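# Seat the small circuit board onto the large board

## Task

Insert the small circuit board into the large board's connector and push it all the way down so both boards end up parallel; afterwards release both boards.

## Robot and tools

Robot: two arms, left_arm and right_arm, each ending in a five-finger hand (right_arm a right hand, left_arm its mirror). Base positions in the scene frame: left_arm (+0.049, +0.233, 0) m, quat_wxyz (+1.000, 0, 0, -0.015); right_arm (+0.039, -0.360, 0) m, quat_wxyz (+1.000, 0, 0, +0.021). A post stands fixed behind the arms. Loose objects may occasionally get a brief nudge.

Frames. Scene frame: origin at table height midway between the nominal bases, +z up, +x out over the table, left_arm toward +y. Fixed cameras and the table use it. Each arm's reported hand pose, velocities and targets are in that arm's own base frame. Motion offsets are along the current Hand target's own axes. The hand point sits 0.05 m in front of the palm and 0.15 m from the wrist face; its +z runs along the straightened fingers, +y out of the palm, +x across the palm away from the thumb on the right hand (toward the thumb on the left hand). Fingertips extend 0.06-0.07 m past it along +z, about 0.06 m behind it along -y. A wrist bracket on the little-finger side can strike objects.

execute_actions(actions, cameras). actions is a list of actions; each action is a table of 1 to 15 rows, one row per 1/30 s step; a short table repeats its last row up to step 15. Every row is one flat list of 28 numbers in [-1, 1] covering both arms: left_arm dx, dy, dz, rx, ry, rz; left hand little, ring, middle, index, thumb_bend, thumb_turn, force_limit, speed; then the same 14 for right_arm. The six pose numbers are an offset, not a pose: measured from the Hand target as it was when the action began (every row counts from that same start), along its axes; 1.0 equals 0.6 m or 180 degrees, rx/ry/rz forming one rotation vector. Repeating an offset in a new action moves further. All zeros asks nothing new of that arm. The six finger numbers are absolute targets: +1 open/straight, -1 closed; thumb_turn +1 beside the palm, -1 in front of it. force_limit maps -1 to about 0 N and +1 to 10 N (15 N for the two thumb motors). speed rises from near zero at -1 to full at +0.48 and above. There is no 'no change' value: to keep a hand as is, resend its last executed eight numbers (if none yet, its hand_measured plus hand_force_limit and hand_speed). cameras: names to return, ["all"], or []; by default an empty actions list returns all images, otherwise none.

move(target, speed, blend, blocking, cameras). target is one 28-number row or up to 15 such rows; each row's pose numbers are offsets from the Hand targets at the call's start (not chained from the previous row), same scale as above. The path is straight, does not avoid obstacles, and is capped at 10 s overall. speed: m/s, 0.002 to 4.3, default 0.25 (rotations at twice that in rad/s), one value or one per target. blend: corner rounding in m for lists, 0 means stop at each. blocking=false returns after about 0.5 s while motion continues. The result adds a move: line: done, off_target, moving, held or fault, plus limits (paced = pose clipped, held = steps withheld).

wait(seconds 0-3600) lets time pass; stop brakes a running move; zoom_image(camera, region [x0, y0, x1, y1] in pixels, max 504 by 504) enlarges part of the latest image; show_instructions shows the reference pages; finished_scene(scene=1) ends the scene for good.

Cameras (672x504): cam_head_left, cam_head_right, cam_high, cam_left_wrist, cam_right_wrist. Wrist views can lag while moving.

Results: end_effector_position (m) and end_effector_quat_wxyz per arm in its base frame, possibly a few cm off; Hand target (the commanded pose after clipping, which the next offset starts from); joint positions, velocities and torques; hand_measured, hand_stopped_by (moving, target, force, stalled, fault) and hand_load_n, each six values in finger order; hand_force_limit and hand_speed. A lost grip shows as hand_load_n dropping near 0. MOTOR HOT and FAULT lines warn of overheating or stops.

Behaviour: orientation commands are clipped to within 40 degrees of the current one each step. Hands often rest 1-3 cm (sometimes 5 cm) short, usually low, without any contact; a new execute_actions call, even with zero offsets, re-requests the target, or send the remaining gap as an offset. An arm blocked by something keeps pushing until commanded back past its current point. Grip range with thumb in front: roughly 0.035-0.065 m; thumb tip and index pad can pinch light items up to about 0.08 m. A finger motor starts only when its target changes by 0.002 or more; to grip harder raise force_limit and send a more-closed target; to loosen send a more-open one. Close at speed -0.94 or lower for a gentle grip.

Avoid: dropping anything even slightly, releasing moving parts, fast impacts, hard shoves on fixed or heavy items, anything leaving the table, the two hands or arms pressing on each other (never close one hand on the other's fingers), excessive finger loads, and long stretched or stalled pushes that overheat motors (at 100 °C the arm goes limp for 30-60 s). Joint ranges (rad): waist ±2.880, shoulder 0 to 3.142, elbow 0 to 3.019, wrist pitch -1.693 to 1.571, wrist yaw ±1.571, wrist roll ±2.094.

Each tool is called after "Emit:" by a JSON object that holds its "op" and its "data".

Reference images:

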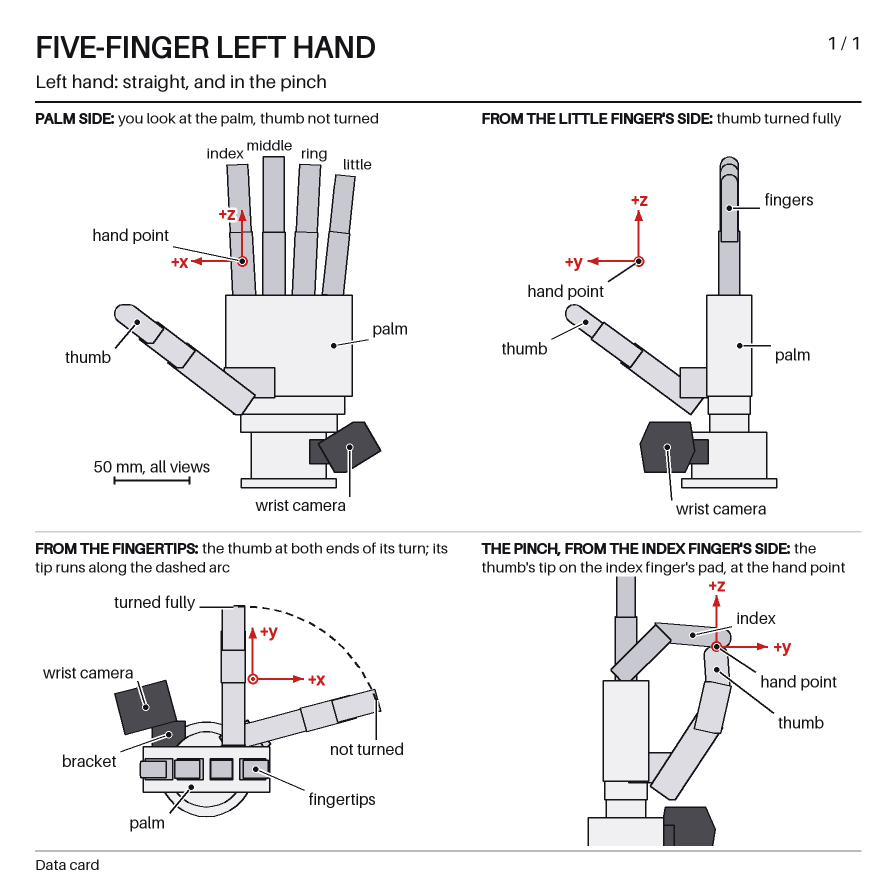

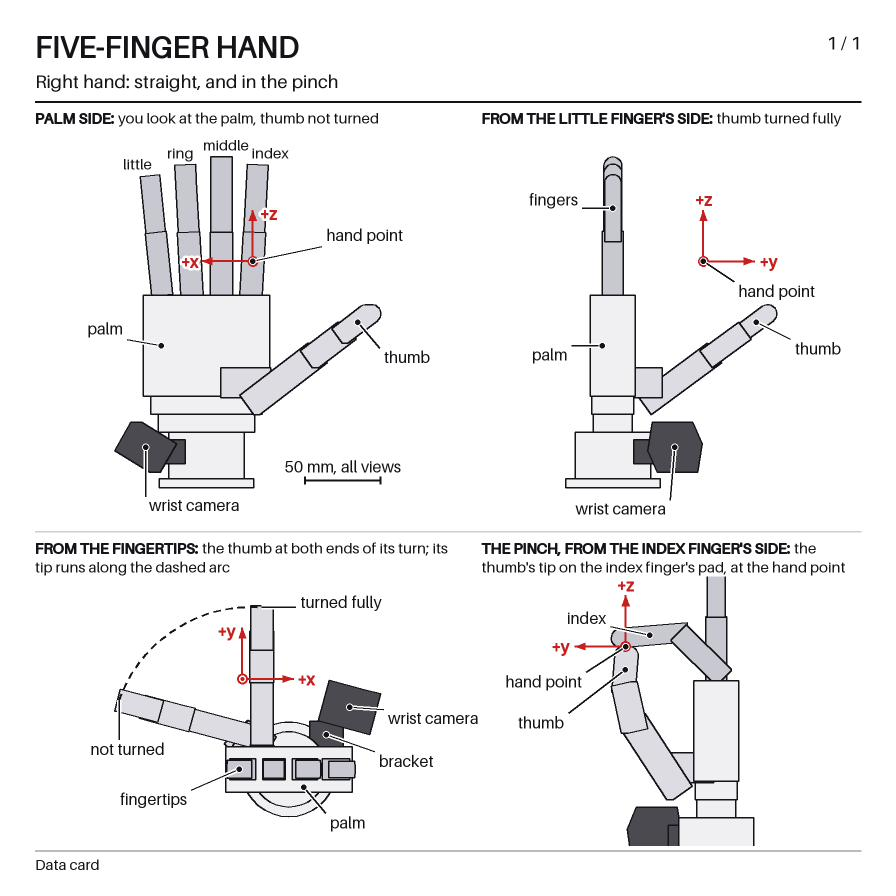

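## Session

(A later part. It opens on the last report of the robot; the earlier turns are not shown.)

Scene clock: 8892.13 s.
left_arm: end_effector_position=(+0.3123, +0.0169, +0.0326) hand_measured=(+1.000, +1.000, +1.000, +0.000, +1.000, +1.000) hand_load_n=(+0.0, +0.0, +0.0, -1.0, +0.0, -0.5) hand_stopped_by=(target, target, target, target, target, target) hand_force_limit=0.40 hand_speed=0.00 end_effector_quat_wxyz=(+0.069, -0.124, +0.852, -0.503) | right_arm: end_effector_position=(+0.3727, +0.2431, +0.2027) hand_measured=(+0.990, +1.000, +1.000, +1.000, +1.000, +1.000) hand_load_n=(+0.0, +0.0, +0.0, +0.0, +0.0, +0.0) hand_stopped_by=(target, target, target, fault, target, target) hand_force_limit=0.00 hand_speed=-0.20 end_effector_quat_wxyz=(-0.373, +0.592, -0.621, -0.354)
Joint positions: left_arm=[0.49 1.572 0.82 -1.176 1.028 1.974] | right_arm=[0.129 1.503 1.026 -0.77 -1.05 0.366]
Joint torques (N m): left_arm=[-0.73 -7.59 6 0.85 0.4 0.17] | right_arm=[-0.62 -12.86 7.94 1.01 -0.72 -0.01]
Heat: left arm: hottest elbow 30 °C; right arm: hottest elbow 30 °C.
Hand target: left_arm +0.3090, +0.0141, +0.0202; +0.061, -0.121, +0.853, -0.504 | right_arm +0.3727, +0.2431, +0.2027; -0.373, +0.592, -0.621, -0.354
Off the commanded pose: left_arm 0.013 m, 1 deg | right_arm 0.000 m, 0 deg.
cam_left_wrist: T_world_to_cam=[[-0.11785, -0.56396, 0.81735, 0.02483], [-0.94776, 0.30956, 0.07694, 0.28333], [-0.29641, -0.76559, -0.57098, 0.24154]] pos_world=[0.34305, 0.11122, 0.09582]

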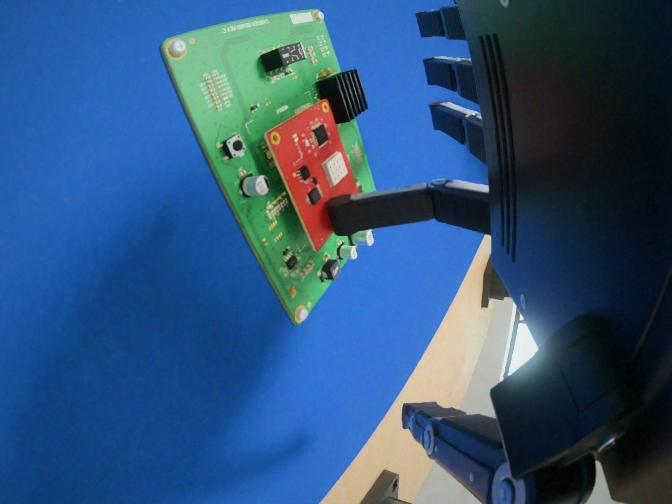

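Emit:
{"op": "execute_actions", "data": {"actions": [[[-0.0025,0.0055,0.0027,0.0001,-0.0001,0.0002,1,1,1,0,1,1,0.4,0,0,0,0,0,0,0,0.99,1,1,1,1,1,0,-0.2],[-0.004,0.0115,0.0055,0.0003,-0.0001,0.0003,1,1,1,0,1,1,0.4,0,0,0,0,0,0,0,0.99,1,1,1,1,1,0,-0.2]]], "cameras": ["cam_left_wrist"]}}

Emit:
{"op": "zoom_image", "data": {"camera": "cam_left_wrist", "region": [220, 100, 400, 280]}}

Scene clock: 8901.50 s.
left_arm: end_effector_position=(+0.3123, +0.0162, +0.0317) hand_measured=(+1.000, +1.000, +1.000, +0.000, +1.000, +1.000) hand_load_n=(+0.0, +0.0, +0.0, -5.5, +0.0, +0.0) hand_stopped_by=(target, target, target, target, target, target) hand_force_limit=0.40 hand_speed=0.00 end_effector_quat_wxyz=(+0.068, -0.127, +0.851, -0.505) | right_arm: end_effector_position=(+0.3727, +0.2431, +0.2027) hand_measured=(+0.990, +1.000, +1.000, +1.000, +1.000, +1.000) hand_load_n=(-0.5, +0.5, +0.0, +0.0, -0.5, +0.0) hand_stopped_by=(target, target, target, fault, target, target) hand_force_limit=0.00 hand_speed=-0.20 end_effector_quat_wxyz=(-0.373, +0.592, -0.621, -0.354)
Joint positions: left_arm=[0.49 1.577 0.82 -1.176 1.032 1.971] | right_arm=[0.129 1.503 1.026 -0.77 -1.05 0.366]
Joint torques (N m): left_arm=[0.09 -5.95 6.17 1.37 0.28 0.14] | right_arm=[-0.62 -13.1 7.87 1.02 -0.71 -0.01]
Heat: left arm: hottest elbow 30 °C; right arm: hottest elbow 30 °C.
Hand target: left_arm +0.3110, +0.0152, +0.0126; +0.061, -0.121, +0.853, -0.504 | right_arm +0.3727, +0.2431, +0.2027; -0.373, +0.592, -0.621, -0.354
Off the commanded pose: left_arm 0.019 m, 1 deg | right_arm 0.000 m, 0 deg.
cam_left_wrist: T_world_to_cam=[[-0.11262, -0.55938, 0.82123, 0.02332], [-0.94822, 0.30753, 0.07944, 0.28369], [-0.29699, -0.76975, -0.56505, 0.2405]] pos_world=[0.34305, 0.11093, 0.09421]

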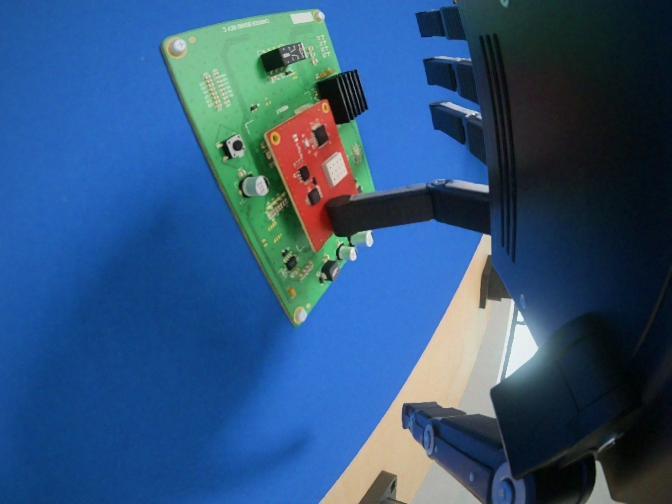

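Scaled by 2.800 from the camera's image (finer frame: 960x720).

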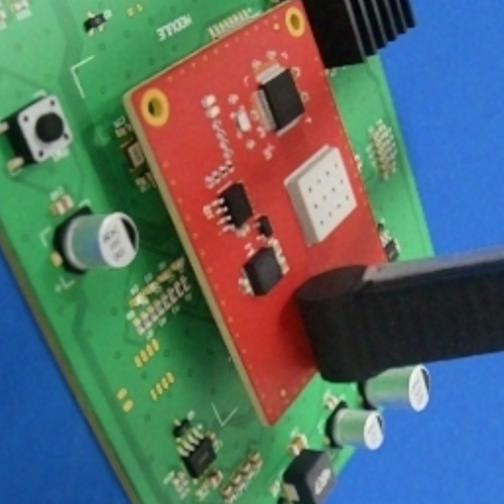

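Emit:
{"op": "execute_actions", "data": {"actions": [[[-0.0005,0.001,-0.0018,0,-0.0011,-0.0006,1,1,1,0,1,1,0.4,0,0,0,0,0,0,0,0.99,1,1,1,1,1,0,-0.2],[-0.0009,0.0019,-0.0035,0.00005,-0.0022,-0.0012,1,1,1,0,1,1,0.4,0,0,0,0,0,0,0,0.99,1,1,1,1,1,0,-0.2],[-0.00138,0.00292,-0.00532,0.00007,-0.00334,-0.00185,1,1,1,0,1,1,0.4,0,0,0,0,0,0,0,0.99,1,1,1,1,1,0,-0.2]]], "cameras": ["cam_left_wrist"]}}

Emit:
{"op": "zoom_image", "data": {"camera": "cam_left_wrist", "region": [220, 100, 400, 280]}}

Scene clock: 8911.30 s.
left_arm: end_effector_position=(+0.3122, +0.0168, +0.0316) hand_measured=(+1.000, +1.000, +1.000, +0.000, +1.000, +1.000) hand_load_n=(+0.0, +0.0, -0.5, -4.0, +0.0, +0.0) hand_stopped_by=(target, target, target, target, target, target) hand_force_limit=0.40 hand_speed=0.00 end_effector_quat_wxyz=(+0.067, -0.131, +0.850, -0.507) | right_arm: end_effector_position=(+0.3727, +0.2431, +0.2027) hand_measured=(+0.990, +1.000, +1.000, +1.000, +1.000, +1.000) hand_load_n=(+0.0, +0.0, +0.0, +0.0, +0.0, +0.0) hand_stopped_by=(target, target, target, fault, target, target) hand_force_limit=0.00 hand_speed=-0.20 end_effector_quat_wxyz=(-0.373, +0.592, -0.621, -0.354)
Joint positions: left_arm=[0.493 1.579 0.82 -1.175 1.034 1.967] | right_arm=[0.129 1.503 1.026 -0.77 -1.05 0.366]
Joint torques (N m): left_arm=[1.08 -6.83 5.98 1.42 0.18 0.19] | right_arm=[-0.44 -13.04 7.91 1.07 -0.68 0]
Heat: left arm: hottest elbow 30 °C; right arm: hottest elbow 30 °C.
Hand target: left_arm +0.3108, +0.0189, +0.0126; +0.064, -0.126, +0.852, -0.504 | right_arm +0.3727, +0.2431, +0.2027; -0.373, +0.592, -0.621, -0.354
Off the commanded pose: left_arm 0.019 m, 1 deg | right_arm 0.000 m, 0 deg.
cam_left_wrist: T_world_to_cam=[[-0.10603, -0.55681, 0.82384, 0.02155], [-0.94988, 0.30176, 0.0817, 0.28404], [-0.29409, -0.77389, -0.5609, 0.23989]] pos_world=[0.34264, 0.11194, 0.0936]

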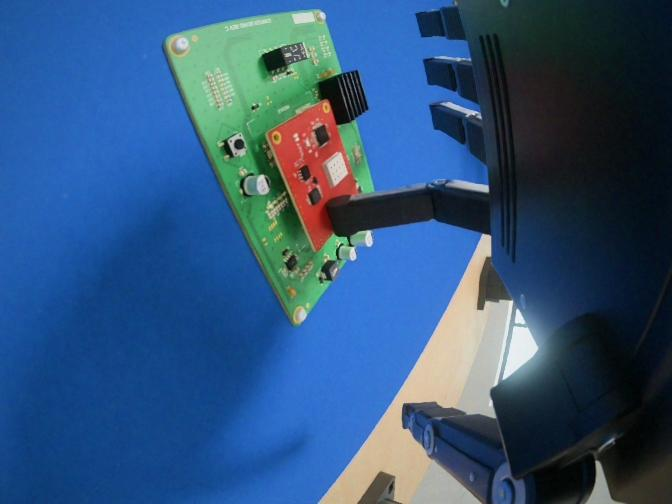

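Scaled by 2.800 from the camera's image (finer frame: 960x720).

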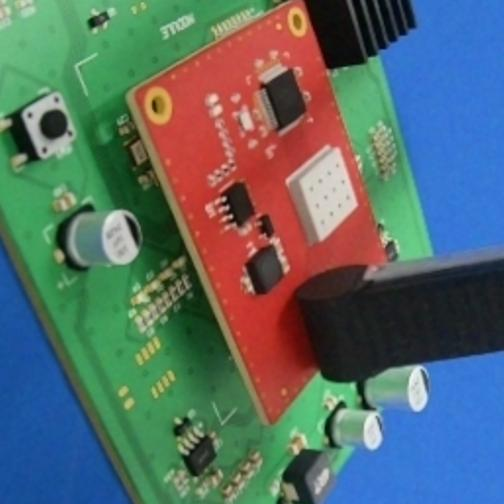

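Emit:
{"op": "move", "data": {"target": [[-0.0046,-0.0885,-0.0468,0,0,0,1,1,1,0,1,1,0.4,0,0,0,0,0,0,0,0.99,1,1,1,1,1,0,-0.2]], "speed": 0.06, "cameras": ["cam_left_wrist"]}}

Scene clock: 8999.27 s.
left_arm: end_effector_position=(+0.3002, +0.0117, +0.0613) hand_measured=(+1.000, +1.000, +1.000, +0.000, +1.000, +1.000) hand_load_n=(+0.0, +0.0, +0.0, +0.0, +0.0, +0.0) hand_stopped_by=(target, target, target, target, target, target) hand_force_limit=0.40 hand_speed=0.00 end_effector_quat_wxyz=(+0.049, -0.139, +0.848, -0.510) | right_arm: end_effector_position=(+0.3727, +0.2431, +0.2027) hand_measured=(+0.990, +1.000, +1.000, +1.000, +1.000, +1.000) hand_load_n=(+0.0, +0.0, +0.0, +0.0, -0.5, +0.0) hand_stopped_by=(target, target, target, fault, target, target) hand_force_limit=0.00 hand_speed=-0.20 end_effector_quat_wxyz=(-0.373, +0.592, -0.621, -0.354)
Joint positions: left_arm=[0.493 1.516 0.837 -1.298 1.027 1.971] | right_arm=[0.129 1.503 1.026 -0.77 -1.05 0.366]
Joint torques (N m): left_arm=[-0.09 -10.4 11.18 -0.46 0.6 0.08] | right_arm=[-0.44 -13.27 7.9 0.96 -0.7 -0.02]
Heat: left arm: hottest elbow 30 °C; right arm: hottest elbow 30 °C.
Hand target: left_arm +0.3148, +0.0188, +0.0726; +0.064, -0.126, +0.852, -0.504 | right_arm +0.3727, +0.2431, +0.2027; -0.373, +0.592, -0.621, -0.354
Off the commanded pose: left_arm 0.020 m, 2 deg | right_arm 0.000 m, 0 deg.
move: off_target (left_arm)
cam_left_wrist: T_world_to_cam=[[-0.07693, -0.54527, 0.83472, -0.01656], [-0.94485, 0.30718, 0.11359, 0.26828], [-0.31835, -0.77995, -0.53883, 0.255]] pos_world=[0.33338, 0.10745, 0.12075]

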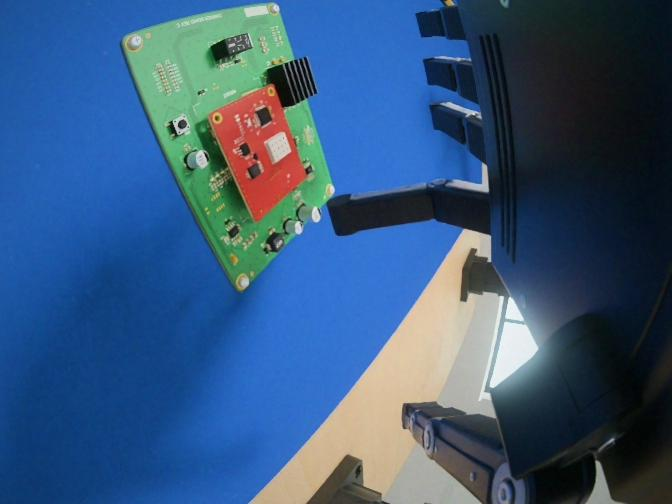

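Emit:
{"op": "zoom_image", "data": {"camera": "cam_left_wrist", "region": [180, 70, 350, 240]}}

Scaled by 2.965 from the camera's image (finer frame: 960x720).

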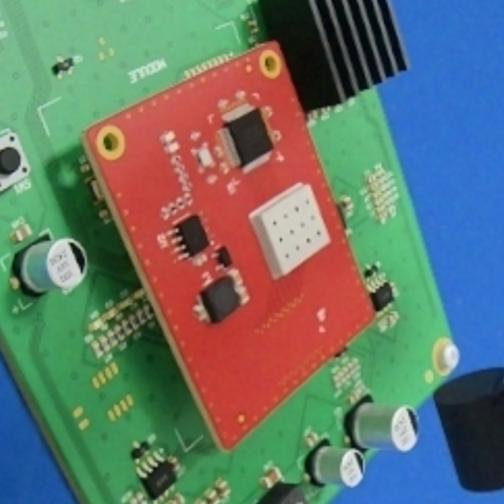

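Emit:
{"op": "move", "data": {"target": [[0.0023,-0.1167,-0.0645,0,0,0,-0.8,-0.8,-0.8,-0.8,1,1,0.4,0,0,0,0,0,0,0,0.99,1,1,1,1,1,0,-0.2],[-0.0925,-0.1495,-0.103,0.2028,0.0501,-0.5025,-0.8,-0.8,-0.8,-0.8,1,1,0.4,0,0,0,0,0,0,0,0.99,1,1,1,1,1,0,-0.2]], "speed": 0.25, "cameras": ["cam_left_wrist", "cam_high"]}}

Scene clock: 9038.57 s.
left_arm: end_effector_position=(+0.3695, +0.0443, +0.1848) hand_measured=(-0.800, -0.800, -0.800, -0.800, +1.000, +1.000) hand_load_n=(+0.0, +0.0, +0.0, +0.0, +0.0, -0.5) hand_stopped_by=(target, target, target, target, target, target) hand_force_limit=0.40 hand_speed=0.00 end_effector_quat_wxyz=(+0.302, +0.629, -0.353, +0.623) | right_arm: end_effector_position=(+0.3727, +0.2431, +0.2027) hand_measured=(+0.990, +1.000, +1.000, +1.000, +1.000, +1.000) hand_load_n=(+0.0, +0.0, +0.0, +0.0, +0.0, +0.0) hand_stopped_by=(target, target, target, fault, target, target) hand_force_limit=0.00 hand_speed=-0.20 end_effector_quat_wxyz=(-0.373, +0.592, -0.621, -0.354)
Joint positions: left_arm=[0.662 1.814 1.028 -1.687 1.503 0.963] | right_arm=[0.129 1.503 1.026 -0.77 -1.05 0.366]
Joint torques (N m): left_arm=[0.09 -11.69 5.08 -1.03 0.59 -0.09] | right_arm=[-0.44 -12.86 7.87 0.96 -0.71 0]
Heat: left arm: hottest elbow 33 °C; right arm: hottest elbow 30 °C.
Hand target: left_arm +0.3670, +0.0452, +0.1800; +0.332, +0.623, -0.335, +0.624 | right_arm +0.3727, +0.2431, +0.2027; -0.373, +0.592, -0.621, -0.354
Off the commanded pose: left_arm 0.006 m, 4 deg | right_arm 0.000 m, 0 deg.
joint sent to its limit (left arm) — joint 4 (wrist pitch), lower limit. The joint targets are off in orientation, not in position.
move: off_target (left_arm)
cam_left_wrist: T_world_to_cam=[[0.80847, 0.48533, 0.33292, -0.37669], [-0.49556, 0.25621, 0.82992, 0.01348], [0.31748, -0.83595, 0.44765, -0.04571]] pos_world=[0.32574, 0.14115, 0.13469]
Images, in order (width x height): cam_high 672x504, cam_left_wrist 672x504.

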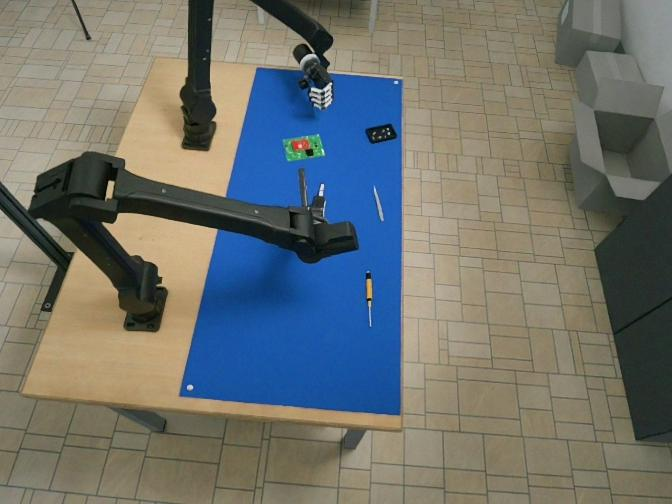

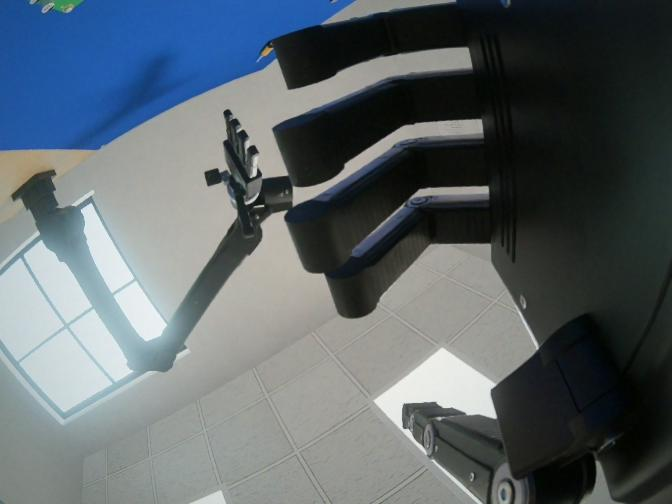

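Emit:
{"op": "move", "data": {"target": [[-0.12,0.0005,0,0,0,0,-0.8,-0.8,-0.8,-0.8,1,1,0.4,0,0,0,0,0,0,0,0.99,1,1,1,1,1,0,-0.2]], "speed": 0.12, "cameras": ["cam_left_wrist", "cam_high"]}}

Scene clock: 9048.03 s.
left_arm: end_effector_position=(+0.3673, +0.0435, +0.1255) hand_measured=(-0.800, -0.800, -0.800, -0.800, +1.000, +1.000) hand_load_n=(+0.0, +0.0, +0.0, +0.0, +0.0, +0.0) hand_stopped_by=(target, target, target, target, target, target) hand_force_limit=0.40 hand_speed=0.00 end_effector_quat_wxyz=(+0.308, +0.626, -0.352, +0.624) | right_arm: end_effector_position=(+0.3727, +0.2431, +0.2027) hand_measured=(+0.990, +1.000, +1.000, +1.000, +1.000, +1.000) hand_load_n=(+0.0, +0.0, +0.0, +0.0, +0.0, +0.0) hand_stopped_by=(target, target, target, fault, target, target) hand_force_limit=0.00 hand_speed=-0.20 end_effector_quat_wxyz=(-0.373, +0.592, -0.621, -0.354)
Joint positions: left_arm=[0.662 1.98 1.024 -1.694 1.502 1.133] | right_arm=[0.129 1.503 1.026 -0.77 -1.05 0.366]
Joint torques (N m): left_arm=[0.62 -10.75 5.03 -0.8 0.26 0.08] | right_arm=[-0.56 -13.22 7.88 1.02 -0.69 -0.01]
Heat: left arm: hottest elbow 32 °C; right arm: hottest elbow 30 °C.
Hand target: left_arm +0.3669, +0.0452, +0.1080; +0.332, +0.623, -0.335, +0.624 | right_arm +0.3727, +0.2431, +0.2027; -0.373, +0.592, -0.621, -0.354
Off the commanded pose: left_arm 0.018 m, 3 deg | right_arm 0.000 m, 0 deg.
joint sent to its limit (left arm) — joint 4 (wrist pitch), lower limit. The joint targets still meet the commanded pose.
move: off_target (left_arm)
cam_left_wrist: T_world_to_cam=[[0.81221, 0.48325, 0.32679, -0.35532], [-0.49322, 0.26969, 0.82705, 0.06079], [0.31154, -0.83291, 0.45739, -0.01821]] pos_world=[0.32425, 0.14015, 0.07417]
Images, in order (width x height): cam_high 672x504, cam_left_wrist 672x504.

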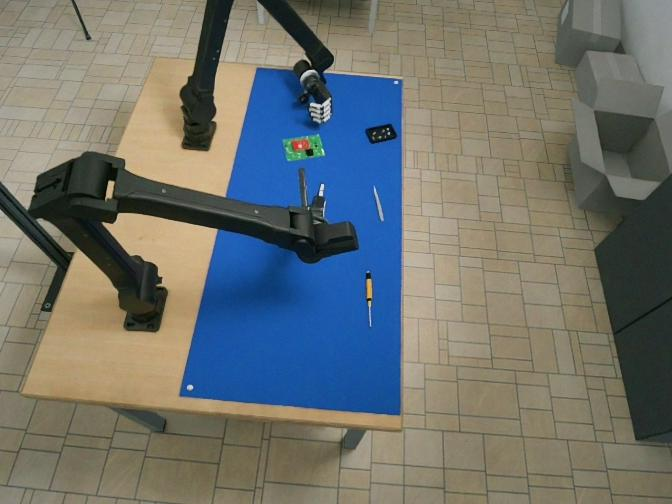

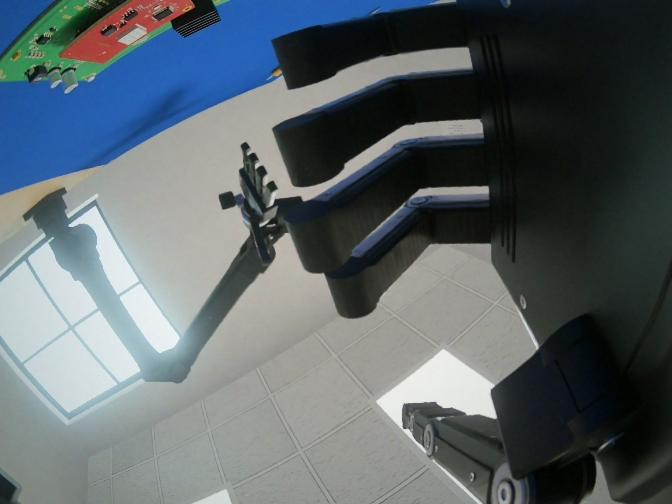

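Emit:
{"op": "move", "data": {"target": [[0,0.0405,-0.0186,0,0,0.191,-0.8,-0.8,-0.8,-0.8,1,1,0.4,0,0,0,0,0,0,0,0.99,1,1,1,1,1,0,-0.2],[-0.035,0.0405,-0.0186,0,0,0.191,-0.8,-0.8,-0.8,-0.8,1,1,0.4,0,0,0,0,0,0,0,0.99,1,1,1,1,1,0,-0.2]], "speed": 0.15, "cameras": ["cam_left_wrist", "cam_high"]}}

Scene clock: 9063.10 s.
left_arm: end_effector_position=(+0.3442, +0.0409, +0.0924) hand_measured=(-0.800, -0.800, -0.800, -0.800, +1.000, +1.000) hand_load_n=(+0.0, +0.0, +0.0, +0.0, +0.0, +0.0) hand_stopped_by=(target, target, target, target, target, target) hand_force_limit=0.40 hand_speed=0.00 end_effector_quat_wxyz=(+0.118, +0.507, -0.516, +0.681) | right_arm: end_effector_position=(+0.3727, +0.2431, +0.2027) hand_measured=(+0.990, +1.000, +1.000, +1.000, +1.000, +1.000) hand_load_n=(+0.0, +0.0, +0.0, +0.0, +0.0, +0.0) hand_stopped_by=(target, target, target, fault, target, target) hand_force_limit=0.00 hand_speed=-0.20 end_effector_quat_wxyz=(-0.373, +0.592, -0.621, -0.354)
Joint positions: left_arm=[0.69 1.94 0.977 -1.694 1.475 1.711] | right_arm=[0.129 1.503 1.026 -0.77 -1.05 0.366]
Joint torques (N m): left_arm=[0.15 -12.22 3.88 -0.7 0.24 0.06] | right_arm=[-0.44 -13.22 7.94 1.05 -0.7 -0.02]
Heat: left arm: hottest elbow 31 °C; right arm: hottest elbow 30 °C.
Hand target: left_arm +0.3406, +0.0411, +0.0870; +0.133, +0.496, -0.504, +0.694 | right_arm +0.3727, +0.2431, +0.2027; -0.373, +0.592, -0.621, -0.354
Off the commanded pose: left_arm 0.007 m, 3 deg | right_arm 0.000 m, 0 deg.
joint sent to its limit (left arm) — joint 4 (wrist pitch), lower limit. The joint targets are off in orientation, not in position.
move: off_target (left_arm)
cam_left_wrist: T_world_to_cam=[[0.55616, 0.28148, 0.78195, -0.27012], [-0.82146, 0.04347, 0.56861, 0.22351], [0.12607, -0.95858, 0.2554, 0.08951]] pos_world=[0.32255, 0.15212, 0.06127]
Images, in order (width x height): cam_high 672x504, cam_left_wrist 672x504.

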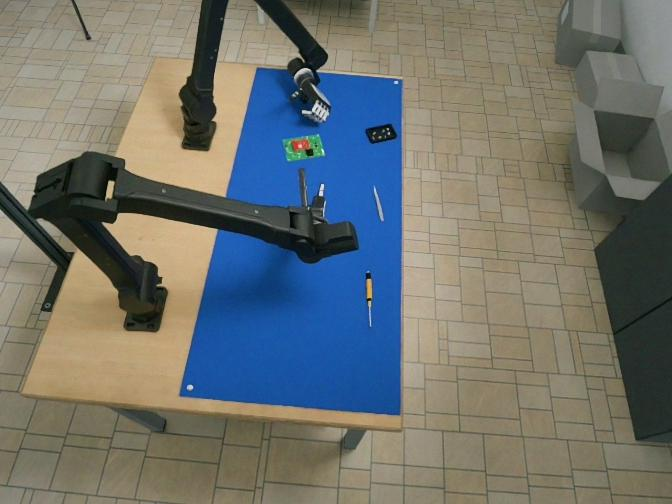

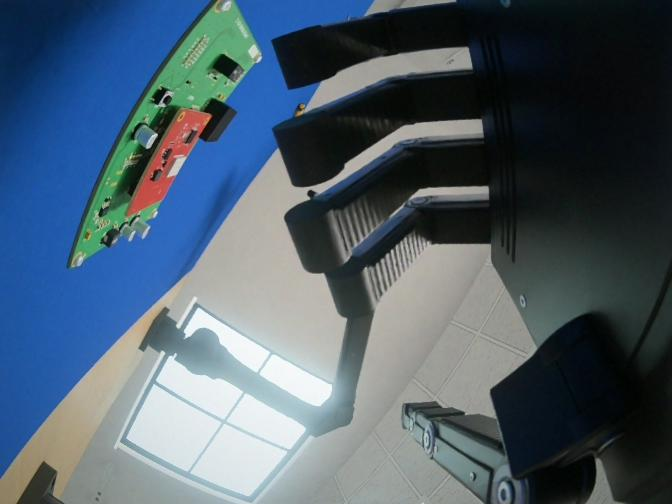

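Emit:
{"op": "zoom_image", "data": {"camera": "cam_left_wrist", "region": [100, 95, 220, 215]}}

Scaled by 4.200 from the camera's image (finer frame: 960x720).

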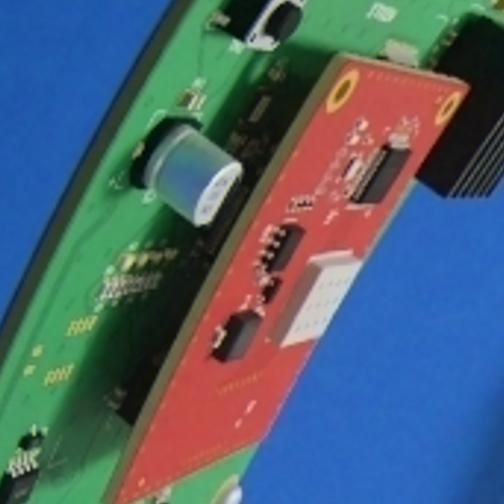

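Emit:
{"op": "move", "data": {"target": [[-0.0343,0.0237,0,0,0,0,-0.8,-0.8,-0.8,-0.8,1,1,0.4,0,0,0,0,0,0,0,0.99,1,1,1,1,1,0,-0.2]], "speed": 0.1, "cameras": ["cam_left_wrist"]}}

Emit:
{"op": "zoom_image", "data": {"camera": "cam_left_wrist", "region": [100, 95, 220, 215]}}

Scene clock: 9073.63 s.
left_arm: end_effector_position=(+0.3436, +0.0408, +0.0827) hand_measured=(-0.800, -0.800, -0.800, -0.800, +1.000, +1.000) hand_load_n=(+0.0, -0.5, +0.0, +0.0, +0.0, +0.0) hand_stopped_by=(target, target, target, target, target, target) hand_force_limit=0.40 hand_speed=0.00 end_effector_quat_wxyz=(+0.105, +0.495, -0.526, +0.684) | right_arm: end_effector_position=(+0.3727, +0.2431, +0.2027) hand_measured=(+0.990, +1.000, +1.000, +1.000, +1.000, +1.000) hand_load_n=(+0.0, +0.0, +0.0, +0.0, +0.0, +0.0) hand_stopped_by=(target, target, target, fault, target, target) hand_force_limit=0.00 hand_speed=-0.20 end_effector_quat_wxyz=(-0.373, +0.592, -0.621, -0.354)
Joint positions: left_arm=[0.69 1.962 0.977 -1.698 1.472 1.778] | right_arm=[0.129 1.503 1.026 -0.77 -1.05 0.366]
Joint torques (N m): left_arm=[0.62 -7.94 4.52 -0.53 0.22 0.01] | right_arm=[-0.56 -13.16 7.92 1.05 -0.71 -0.01]
Heat: left arm: hottest elbow 31 °C; right arm: hottest elbow 30 °C.
Hand target: left_arm +0.3404, +0.0410, +0.0619; +0.133, +0.496, -0.504, +0.694 | right_arm +0.3727, +0.2431, +0.2027; -0.373, +0.592, -0.621, -0.354
Off the commanded pose: left_arm 0.021 m, 4 deg | right_arm 0.000 m, 0 deg.
joint sent to its limit (left arm) — joint 4 (wrist pitch), lower limit. The joint targets still meet the commanded pose.
move: off_target (left_arm)
cam_left_wrist: T_world_to_cam=[[0.52979, 0.26082, 0.80703, -0.25423], [-0.8406, 0.03499, 0.54052, 0.23777], [0.11274, -0.96475, 0.23779, 0.09821]] pos_world=[0.32348, 0.15274, 0.0533]

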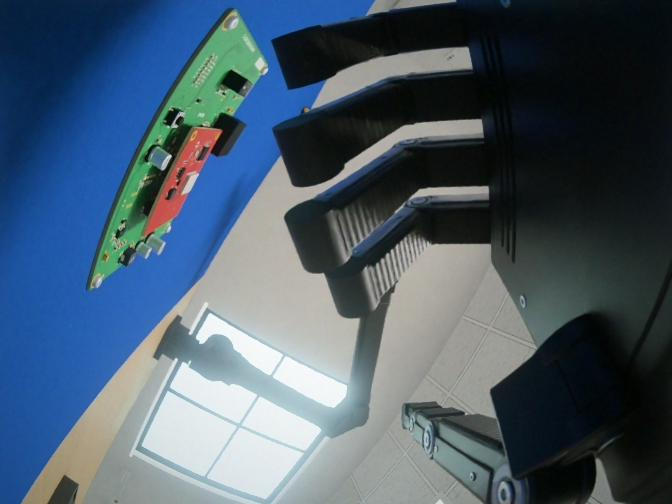

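Scaled by 4.200 from the camera's image (finer frame: 960x720).

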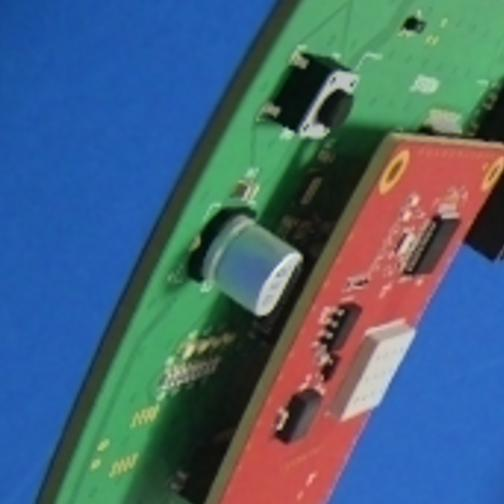

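Emit:
{"op": "move", "data": {"target": [[-0.0275,0.019,0,0,0,0,-0.8,-0.8,-0.8,-0.8,1,1,0.4,0,0,0,0,0,0,0,0.99,1,1,1,1,1,0,-0.2]], "speed": 0.1, "cameras": ["cam_left_wrist"]}}

Emit:
{"op": "zoom_image", "data": {"camera": "cam_left_wrist", "region": [110, 115, 230, 235]}}

Scene clock: 9078.17 s.
left_arm: end_effector_position=(+0.3444, +0.0416, +0.0787) hand_measured=(-0.800, -0.800, -0.800, -0.800, +1.000, +1.000) hand_load_n=(+0.0, +0.0, +0.0, +0.0, +0.0, -0.5) hand_stopped_by=(target, target, target, target, target, target) hand_force_limit=0.40 hand_speed=0.00 end_effector_quat_wxyz=(+0.092, +0.484, -0.536, +0.686) | right_arm: end_effector_position=(+0.3727, +0.2431, +0.2027) hand_measured=(+0.990, +1.000, +1.000, +1.000, +1.000, +1.000) hand_load_n=(+0.0, +0.0, +0.0, +0.0, -0.5, +0.0) hand_stopped_by=(target, target, target, fault, target, target) hand_force_limit=0.00 hand_speed=-0.20 end_effector_quat_wxyz=(-0.373, +0.592, -0.621, -0.354)
Joint positions: left_arm=[0.69 1.969 0.981 -1.704 1.472 1.827] | right_arm=[0.129 1.503 1.026 -0.77 -1.05 0.366]
Joint torques (N m): left_arm=[0.67 -2.61 4.53 -0.49 0.24 0.08] | right_arm=[-0.79 -13.22 7.9 1.06 -0.69 -0.02]
Heat: left arm: hottest elbow 30 °C; right arm: hottest elbow 30 °C.
Hand target: left_arm +0.3404, +0.0410, +0.0419; +0.133, +0.496, -0.504, +0.694 | right_arm +0.3727, +0.2431, +0.2027; -0.373, +0.592, -0.621, -0.354
Off the commanded pose: left_arm 0.037 m, 6 deg | right_arm 0.000 m, 0 deg.
joint read past its limit (left arm) — joint 4 (wrist pitch), lower limit.
joint sent to its limit (left arm) — joint 4 (wrist pitch), lower limit. The joint targets are off in position, not in orientation.
move: off_target (left_arm)
cam_left_wrist: T_world_to_cam=[[0.50377, 0.24159, 0.82936, -0.24373], [-0.85773, 0.02598, 0.51344, 0.24902], [0.1025, -0.97003, 0.22031, 0.10509]] pos_world=[0.32561, 0.15435, 0.05113]

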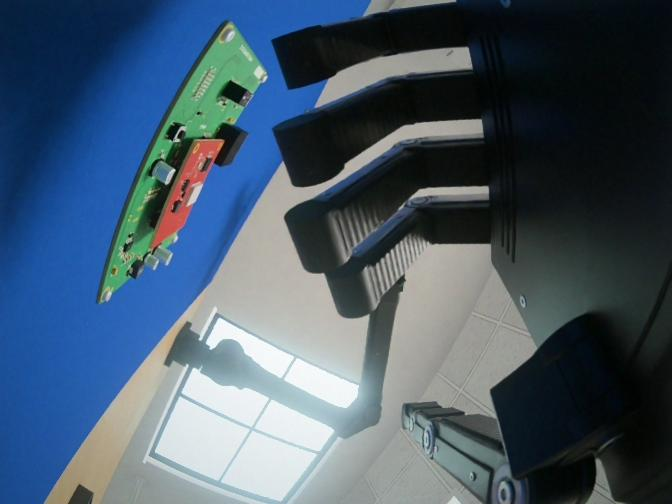

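Scaled by 4.200 from the camera's image (finer frame: 960x720).

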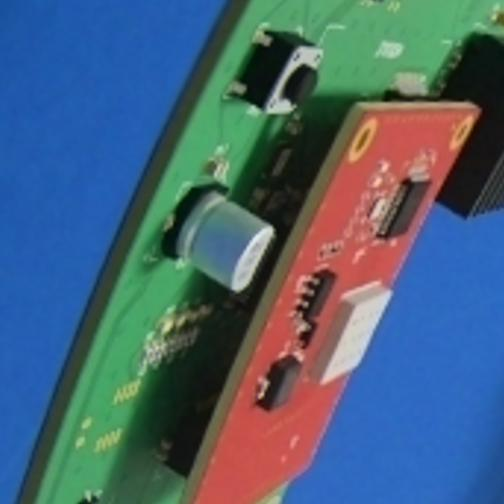

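Emit:
{"op": "move", "data": {"target": [[0.0275,-0.019,0,0,0,0,-0.8,-0.8,-0.8,-0.8,1,1,0.4,0,0,0,0,0,0,0,0.99,1,1,1,1,1,0,-0.2]], "speed": 0.1, "cameras": ["cam_left_wrist","cam_high","cam_head_left"]}}

Emit:
{"op": "zoom_image", "data": {"camera": "cam_high", "region": [240, 0, 420, 180]}}

Scene clock: 9084.17 s.
left_arm: end_effector_position=(+0.3442, +0.0414, +0.0811) hand_measured=(-0.800, -0.800, -0.800, -0.800, +1.000, +1.000) hand_load_n=(+0.0, +0.0, +0.0, +0.0, +0.0, -0.5) hand_stopped_by=(target, target, target, target, target, target) hand_force_limit=0.40 hand_speed=0.00 end_effector_quat_wxyz=(+0.100, +0.490, -0.531, +0.684) | right_arm: end_effector_position=(+0.3727, +0.2431, +0.2027) hand_measured=(+0.990, +1.000, +1.000, +1.000, +1.000, +1.000) hand_load_n=(+0.0, +0.0, +0.0, +0.0, -0.5, +0.0) hand_stopped_by=(target, target, target, fault, target, target) hand_force_limit=0.00 hand_speed=-0.20 end_effector_quat_wxyz=(-0.373, +0.592, -0.621, -0.354)
Joint positions: left_arm=[0.69 1.966 0.981 -1.704 1.472 1.801] | right_arm=[0.129 1.503 1.026 -0.77 -1.05 0.366]
Joint torques (N m): left_arm=[0.97 -7.3 4.15 -0.4 0.24 -0.1] | right_arm=[-0.44 -13.1 7.87 1.02 -0.7 -0.01]
Heat: left arm: hottest elbow 30 °C; right arm: hottest elbow 30 °C.
Hand target: left_arm +0.3404, +0.0410, +0.0619; +0.133, +0.496, -0.504, +0.694 | right_arm +0.3727, +0.2431, +0.2027; -0.373, +0.592, -0.621, -0.354
Off the commanded pose: left_arm 0.020 m, 5 deg | right_arm 0.000 m, 0 deg.
joint read past its limit (left arm) — joint 4 (wrist pitch), lower limit.
joint sent to its limit (left arm) — joint 4 (wrist pitch), lower limit. The joint targets still meet the commanded pose.
move: off_target (left_arm)
cam_left_wrist: T_world_to_cam=[[0.51938, 0.25277, 0.8163, -0.25029], [-0.8477, 0.03176, 0.52953, 0.24261], [0.10792, -0.96701, 0.23077, 0.10154]] pos_world=[0.3247, 0.15375, 0.05241]
Images, in order (width x height): cam_head_left 672x504, cam_high 672x504, cam_left_wrist 672x504.

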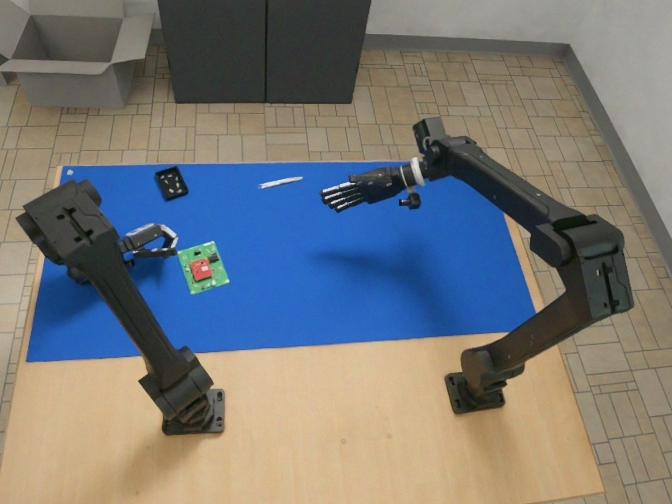

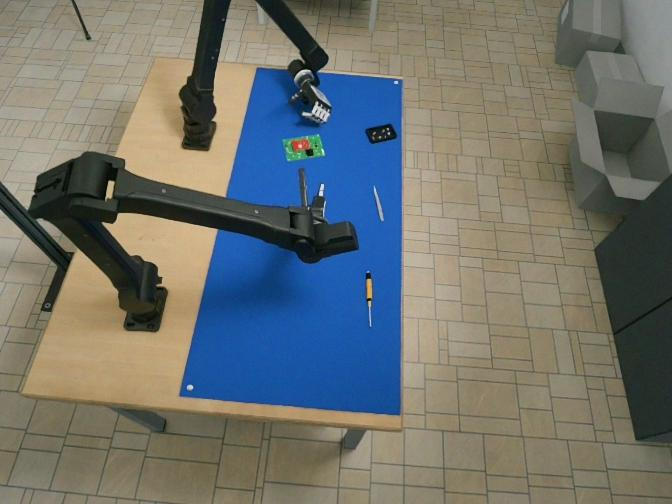

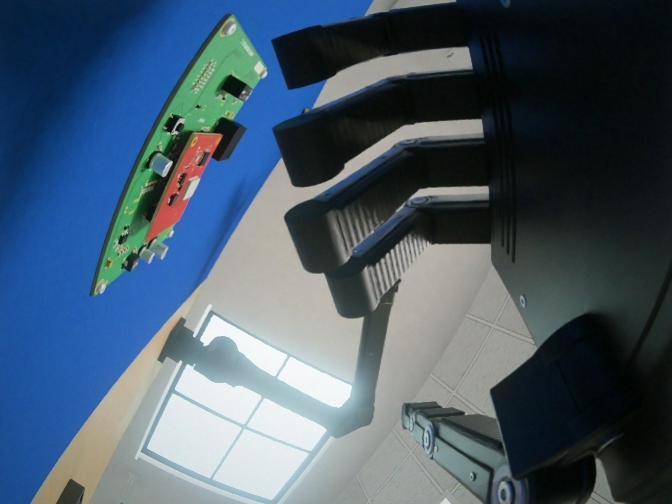

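Scaled by 2.800 from the camera's image (finer frame: 960x720).

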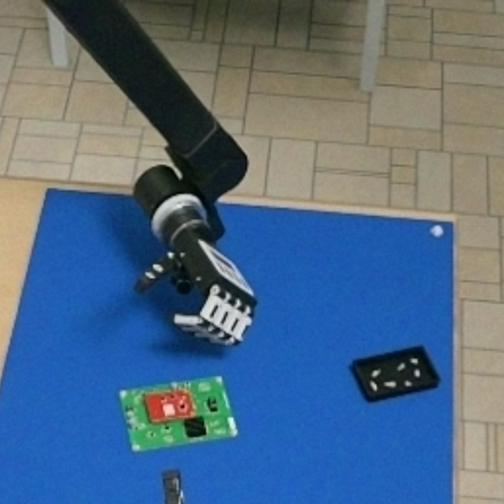

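Emit:
{"op": "zoom_image", "data": {"camera": "cam_left_wrist", "region": [130, 190, 200, 260]}}

Emit:
{"op": "zoom_image", "data": {"camera": "cam_left_wrist", "region": [150, 130, 220, 200]}}

Scaled by 7.200 from the camera's image (finer frame: 960x720).

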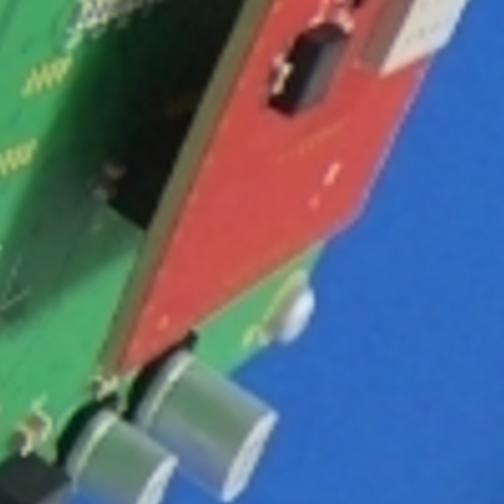

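Scaled by 7.200 from the camera's image (finer frame: 960x720).

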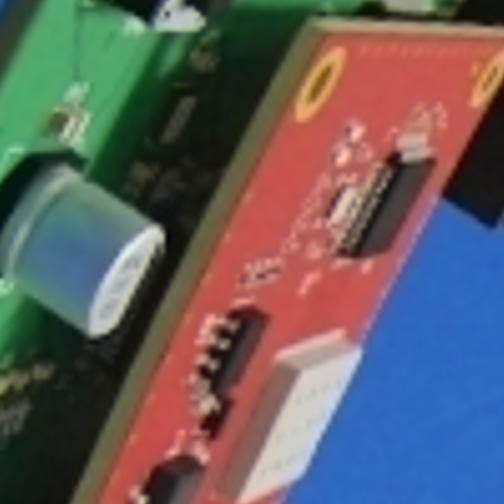

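Emit:
{"op": "zoom_image", "data": {"camera": "cam_left_wrist", "region": [155, 100, 225, 150]}}

Emit:
{"op": "zoom_image", "data": {"camera": "cam_left_wrist", "region": [120, 210, 165, 250]}}

Scaled by 7.200 from the camera's image (finer frame: 960x720).

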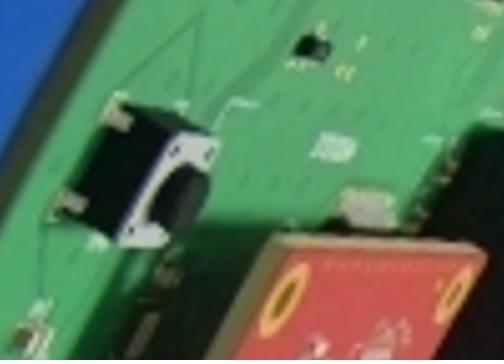

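Scaled by 11.200 from the camera's image (finer frame: 960x720).

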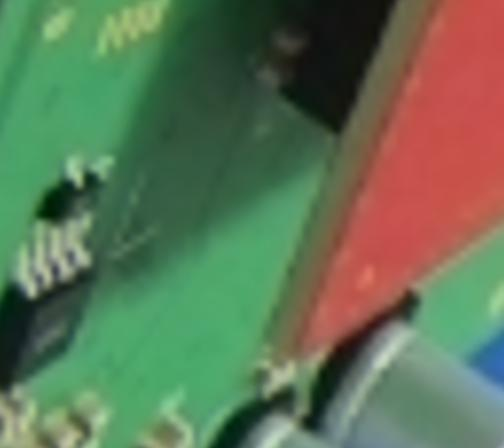

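Emit:
{"op": "zoom_image", "data": {"camera": "cam_left_wrist", "region": [138, 190, 173, 225]}}

Scaled by 14.400 from the camera's image (finer frame: 960x720).

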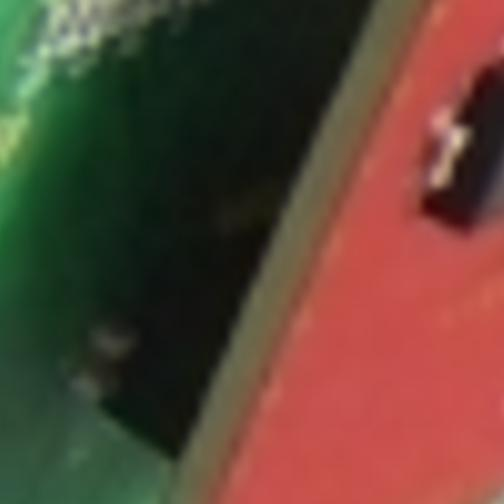

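Emit:
{"op": "move", "data": {"target": [[0.1371,-0.0946,0,0,0,0,-0.8,-0.8,-0.8,-0.8,1,1,0.4,0,0,0,0,0,0,0,0.99,1,1,1,1,1,0,-0.2],[0.1353,-0.0623,-0.035,-0.1933,0.005,0.3319,-0.8,-0.8,-0.8,-0.8,1,1,0.4,0,0,0,0,0,0,0,0.99,1,1,1,1,1,0,-0.2],[0.0462,-0.0008,-0.035,-0.1933,0.005,0.3319,1,1,1,0,1,1,0.4,0,0,0,0,0,0,0,0.99,1,1,1,1,1,0,-0.2]], "speed": 0.2, "cameras": ["cam_left_wrist"]}}

Scene clock: 9238.50 s.
left_arm: end_effector_position=(+0.3175, +0.0527, +0.0923) hand_measured=(+1.000, +1.000, +1.000, +0.000, +1.000, +1.000) hand_load_n=(+0.0, +0.0, -0.5, +0.0, +0.0, +0.0) hand_stopped_by=(target, target, target, target, target, target) hand_force_limit=0.40 hand_speed=0.00 end_effector_quat_wxyz=(+0.090, -0.127, +0.857, -0.492) | right_arm: end_effector_position=(+0.3727, +0.2431, +0.2027) hand_measured=(+0.990, +1.000, +1.000, +1.000, +1.000, +1.000) hand_load_n=(+0.0, +0.0, -0.5, +0.0, +0.0, -0.5) hand_stopped_by=(target, target, target, fault, target, target) hand_force_limit=0.00 hand_speed=-0.20 end_effector_quat_wxyz=(-0.373, +0.592, -0.621, -0.354)
Joint positions: left_arm=[0.57 1.496 0.937 -1.407 0.998 2.065] | right_arm=[0.129 1.503 1.026 -0.77 -1.05 0.366]
Joint torques (N m): left_arm=[-1.08 -9.52 7.51 0.32 0.6 0.1] | right_arm=[-0.44 -12.86 7.88 1.09 -0.7 -0.02]
Heat: left arm: hottest elbow 28 °C; right arm: hottest elbow 30 °C.
Hand target: left_arm +0.3160, +0.0498, +0.0850; +0.085, -0.119, +0.855, -0.497 | right_arm +0.3727, +0.2431, +0.2027; -0.373, +0.592, -0.621, -0.354
Off the commanded pose: left_arm 0.008 m, 1 deg | right_arm 0.000 m, 0 deg.
joint sent to its limit (left arm) — joint 6 (wrist roll), upper limit. The joint targets still meet the commanded pose.
move: done
cam_left_wrist: T_world_to_cam=[[-0.12687, -0.59011, 0.79729, 0.00292], [-0.95717, 0.28372, 0.05768, 0.27871], [-0.26024, -0.75583, -0.60083, 0.29524]] pos_world=[0.34397, 0.1458, 0.15898]

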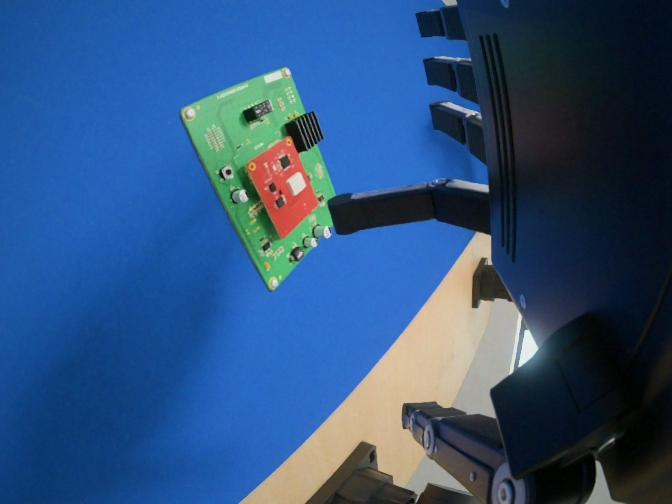

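Emit:
{"op": "zoom_image", "data": {"camera": "cam_left_wrist", "region": [200, 160, 320, 280]}}

Scaled by 4.200 from the camera's image (finer frame: 960x720).

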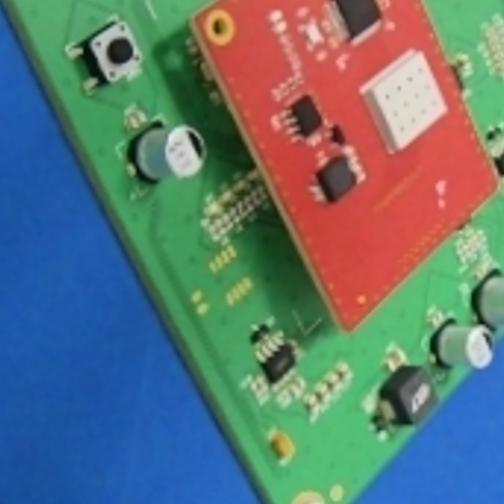

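Emit:
{"op": "move", "data": {"target": [[0.0238,0.0768,0.0389,0,0,0,1,1,1,0,1,1,0.4,0,0,0,0,0,0,0,0.99,1,1,1,1,1,0,-0.2]], "speed": 0.1, "cameras": ["cam_left_wrist"]}}

Emit:
{"op": "zoom_image", "data": {"camera": "cam_left_wrist", "region": [240, 110, 400, 270]}}

Scene clock: 9256.37 s.
left_arm: end_effector_position=(+0.3075, +0.0480, +0.0416) hand_measured=(+1.000, +1.000, +1.000, +0.000, +1.000, +1.000) hand_load_n=(+0.0, +0.0, +0.0, +0.5, +0.0, -0.5) hand_stopped_by=(target, target, target, target, target, target) hand_force_limit=0.40 hand_speed=0.00 end_effector_quat_wxyz=(+0.090, -0.125, +0.859, -0.488) | right_arm: end_effector_position=(+0.3727, +0.2431, +0.2027) hand_measured=(+0.990, +1.000, +1.000, +1.000, +1.000, +1.000) hand_load_n=(+0.0, +0.0, +0.0, +0.0, -0.5, +0.0) hand_stopped_by=(target, target, target, fault, target, target) hand_force_limit=0.00 hand_speed=-0.20 end_effector_quat_wxyz=(-0.373, +0.592, -0.621, -0.354)
Joint positions: left_arm=[0.57 1.555 0.845 -1.251 0.989 2.065] | right_arm=[0.129 1.503 1.026 -0.77 -1.05 0.366]
Joint torques (N m): left_arm=[1.14 -7.94 6.19 0.51 0.55 0.11] | right_arm=[-0.38 -13.1 7.84 1.06 -0.7 0]
Heat: left arm: hottest elbow 29 °C; right arm: hottest elbow 30 °C.
Hand target: left_arm +0.3031, +0.0484, +0.0331; +0.085, -0.118, +0.855, -0.497 | right_arm +0.3727, +0.2431, +0.2027; -0.373, +0.592, -0.621, -0.354
Off the commanded pose: left_arm 0.010 m, 1 deg | right_arm 0.000 m, 0 deg.
joint sent to its limit (left arm) — joint 6 (wrist roll), upper limit. The joint targets still meet the commanded pose.
move: done
cam_left_wrist: T_world_to_cam=[[-0.12924, -0.59754, 0.79135, 0.04069], [-0.95624, 0.28635, 0.06005, 0.27299], [-0.26249, -0.74896, -0.6084, 0.25936]] pos_world=[0.33438, 0.14039, 0.1092]

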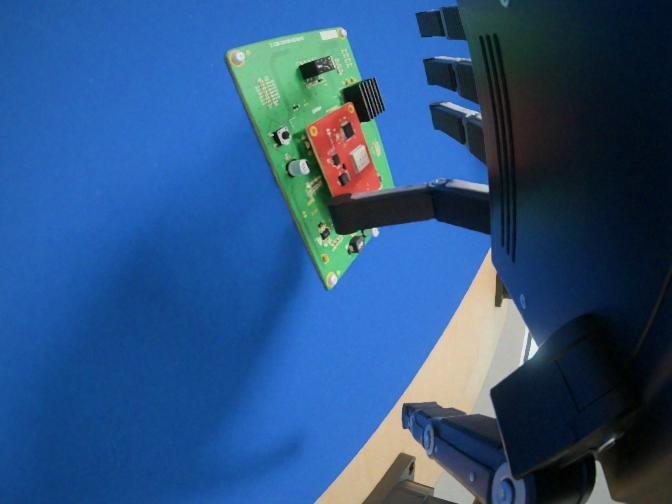

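Scaled by 3.150 from the camera's image (finer frame: 960x720).

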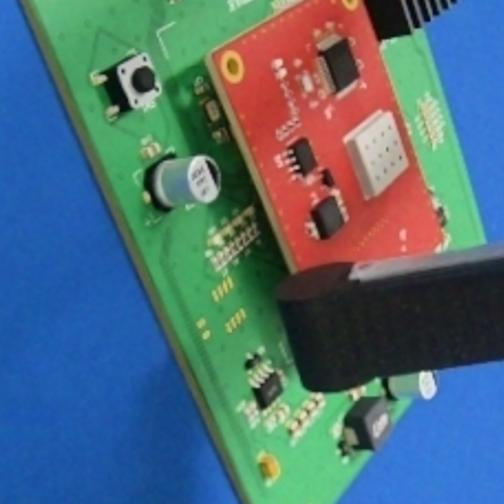

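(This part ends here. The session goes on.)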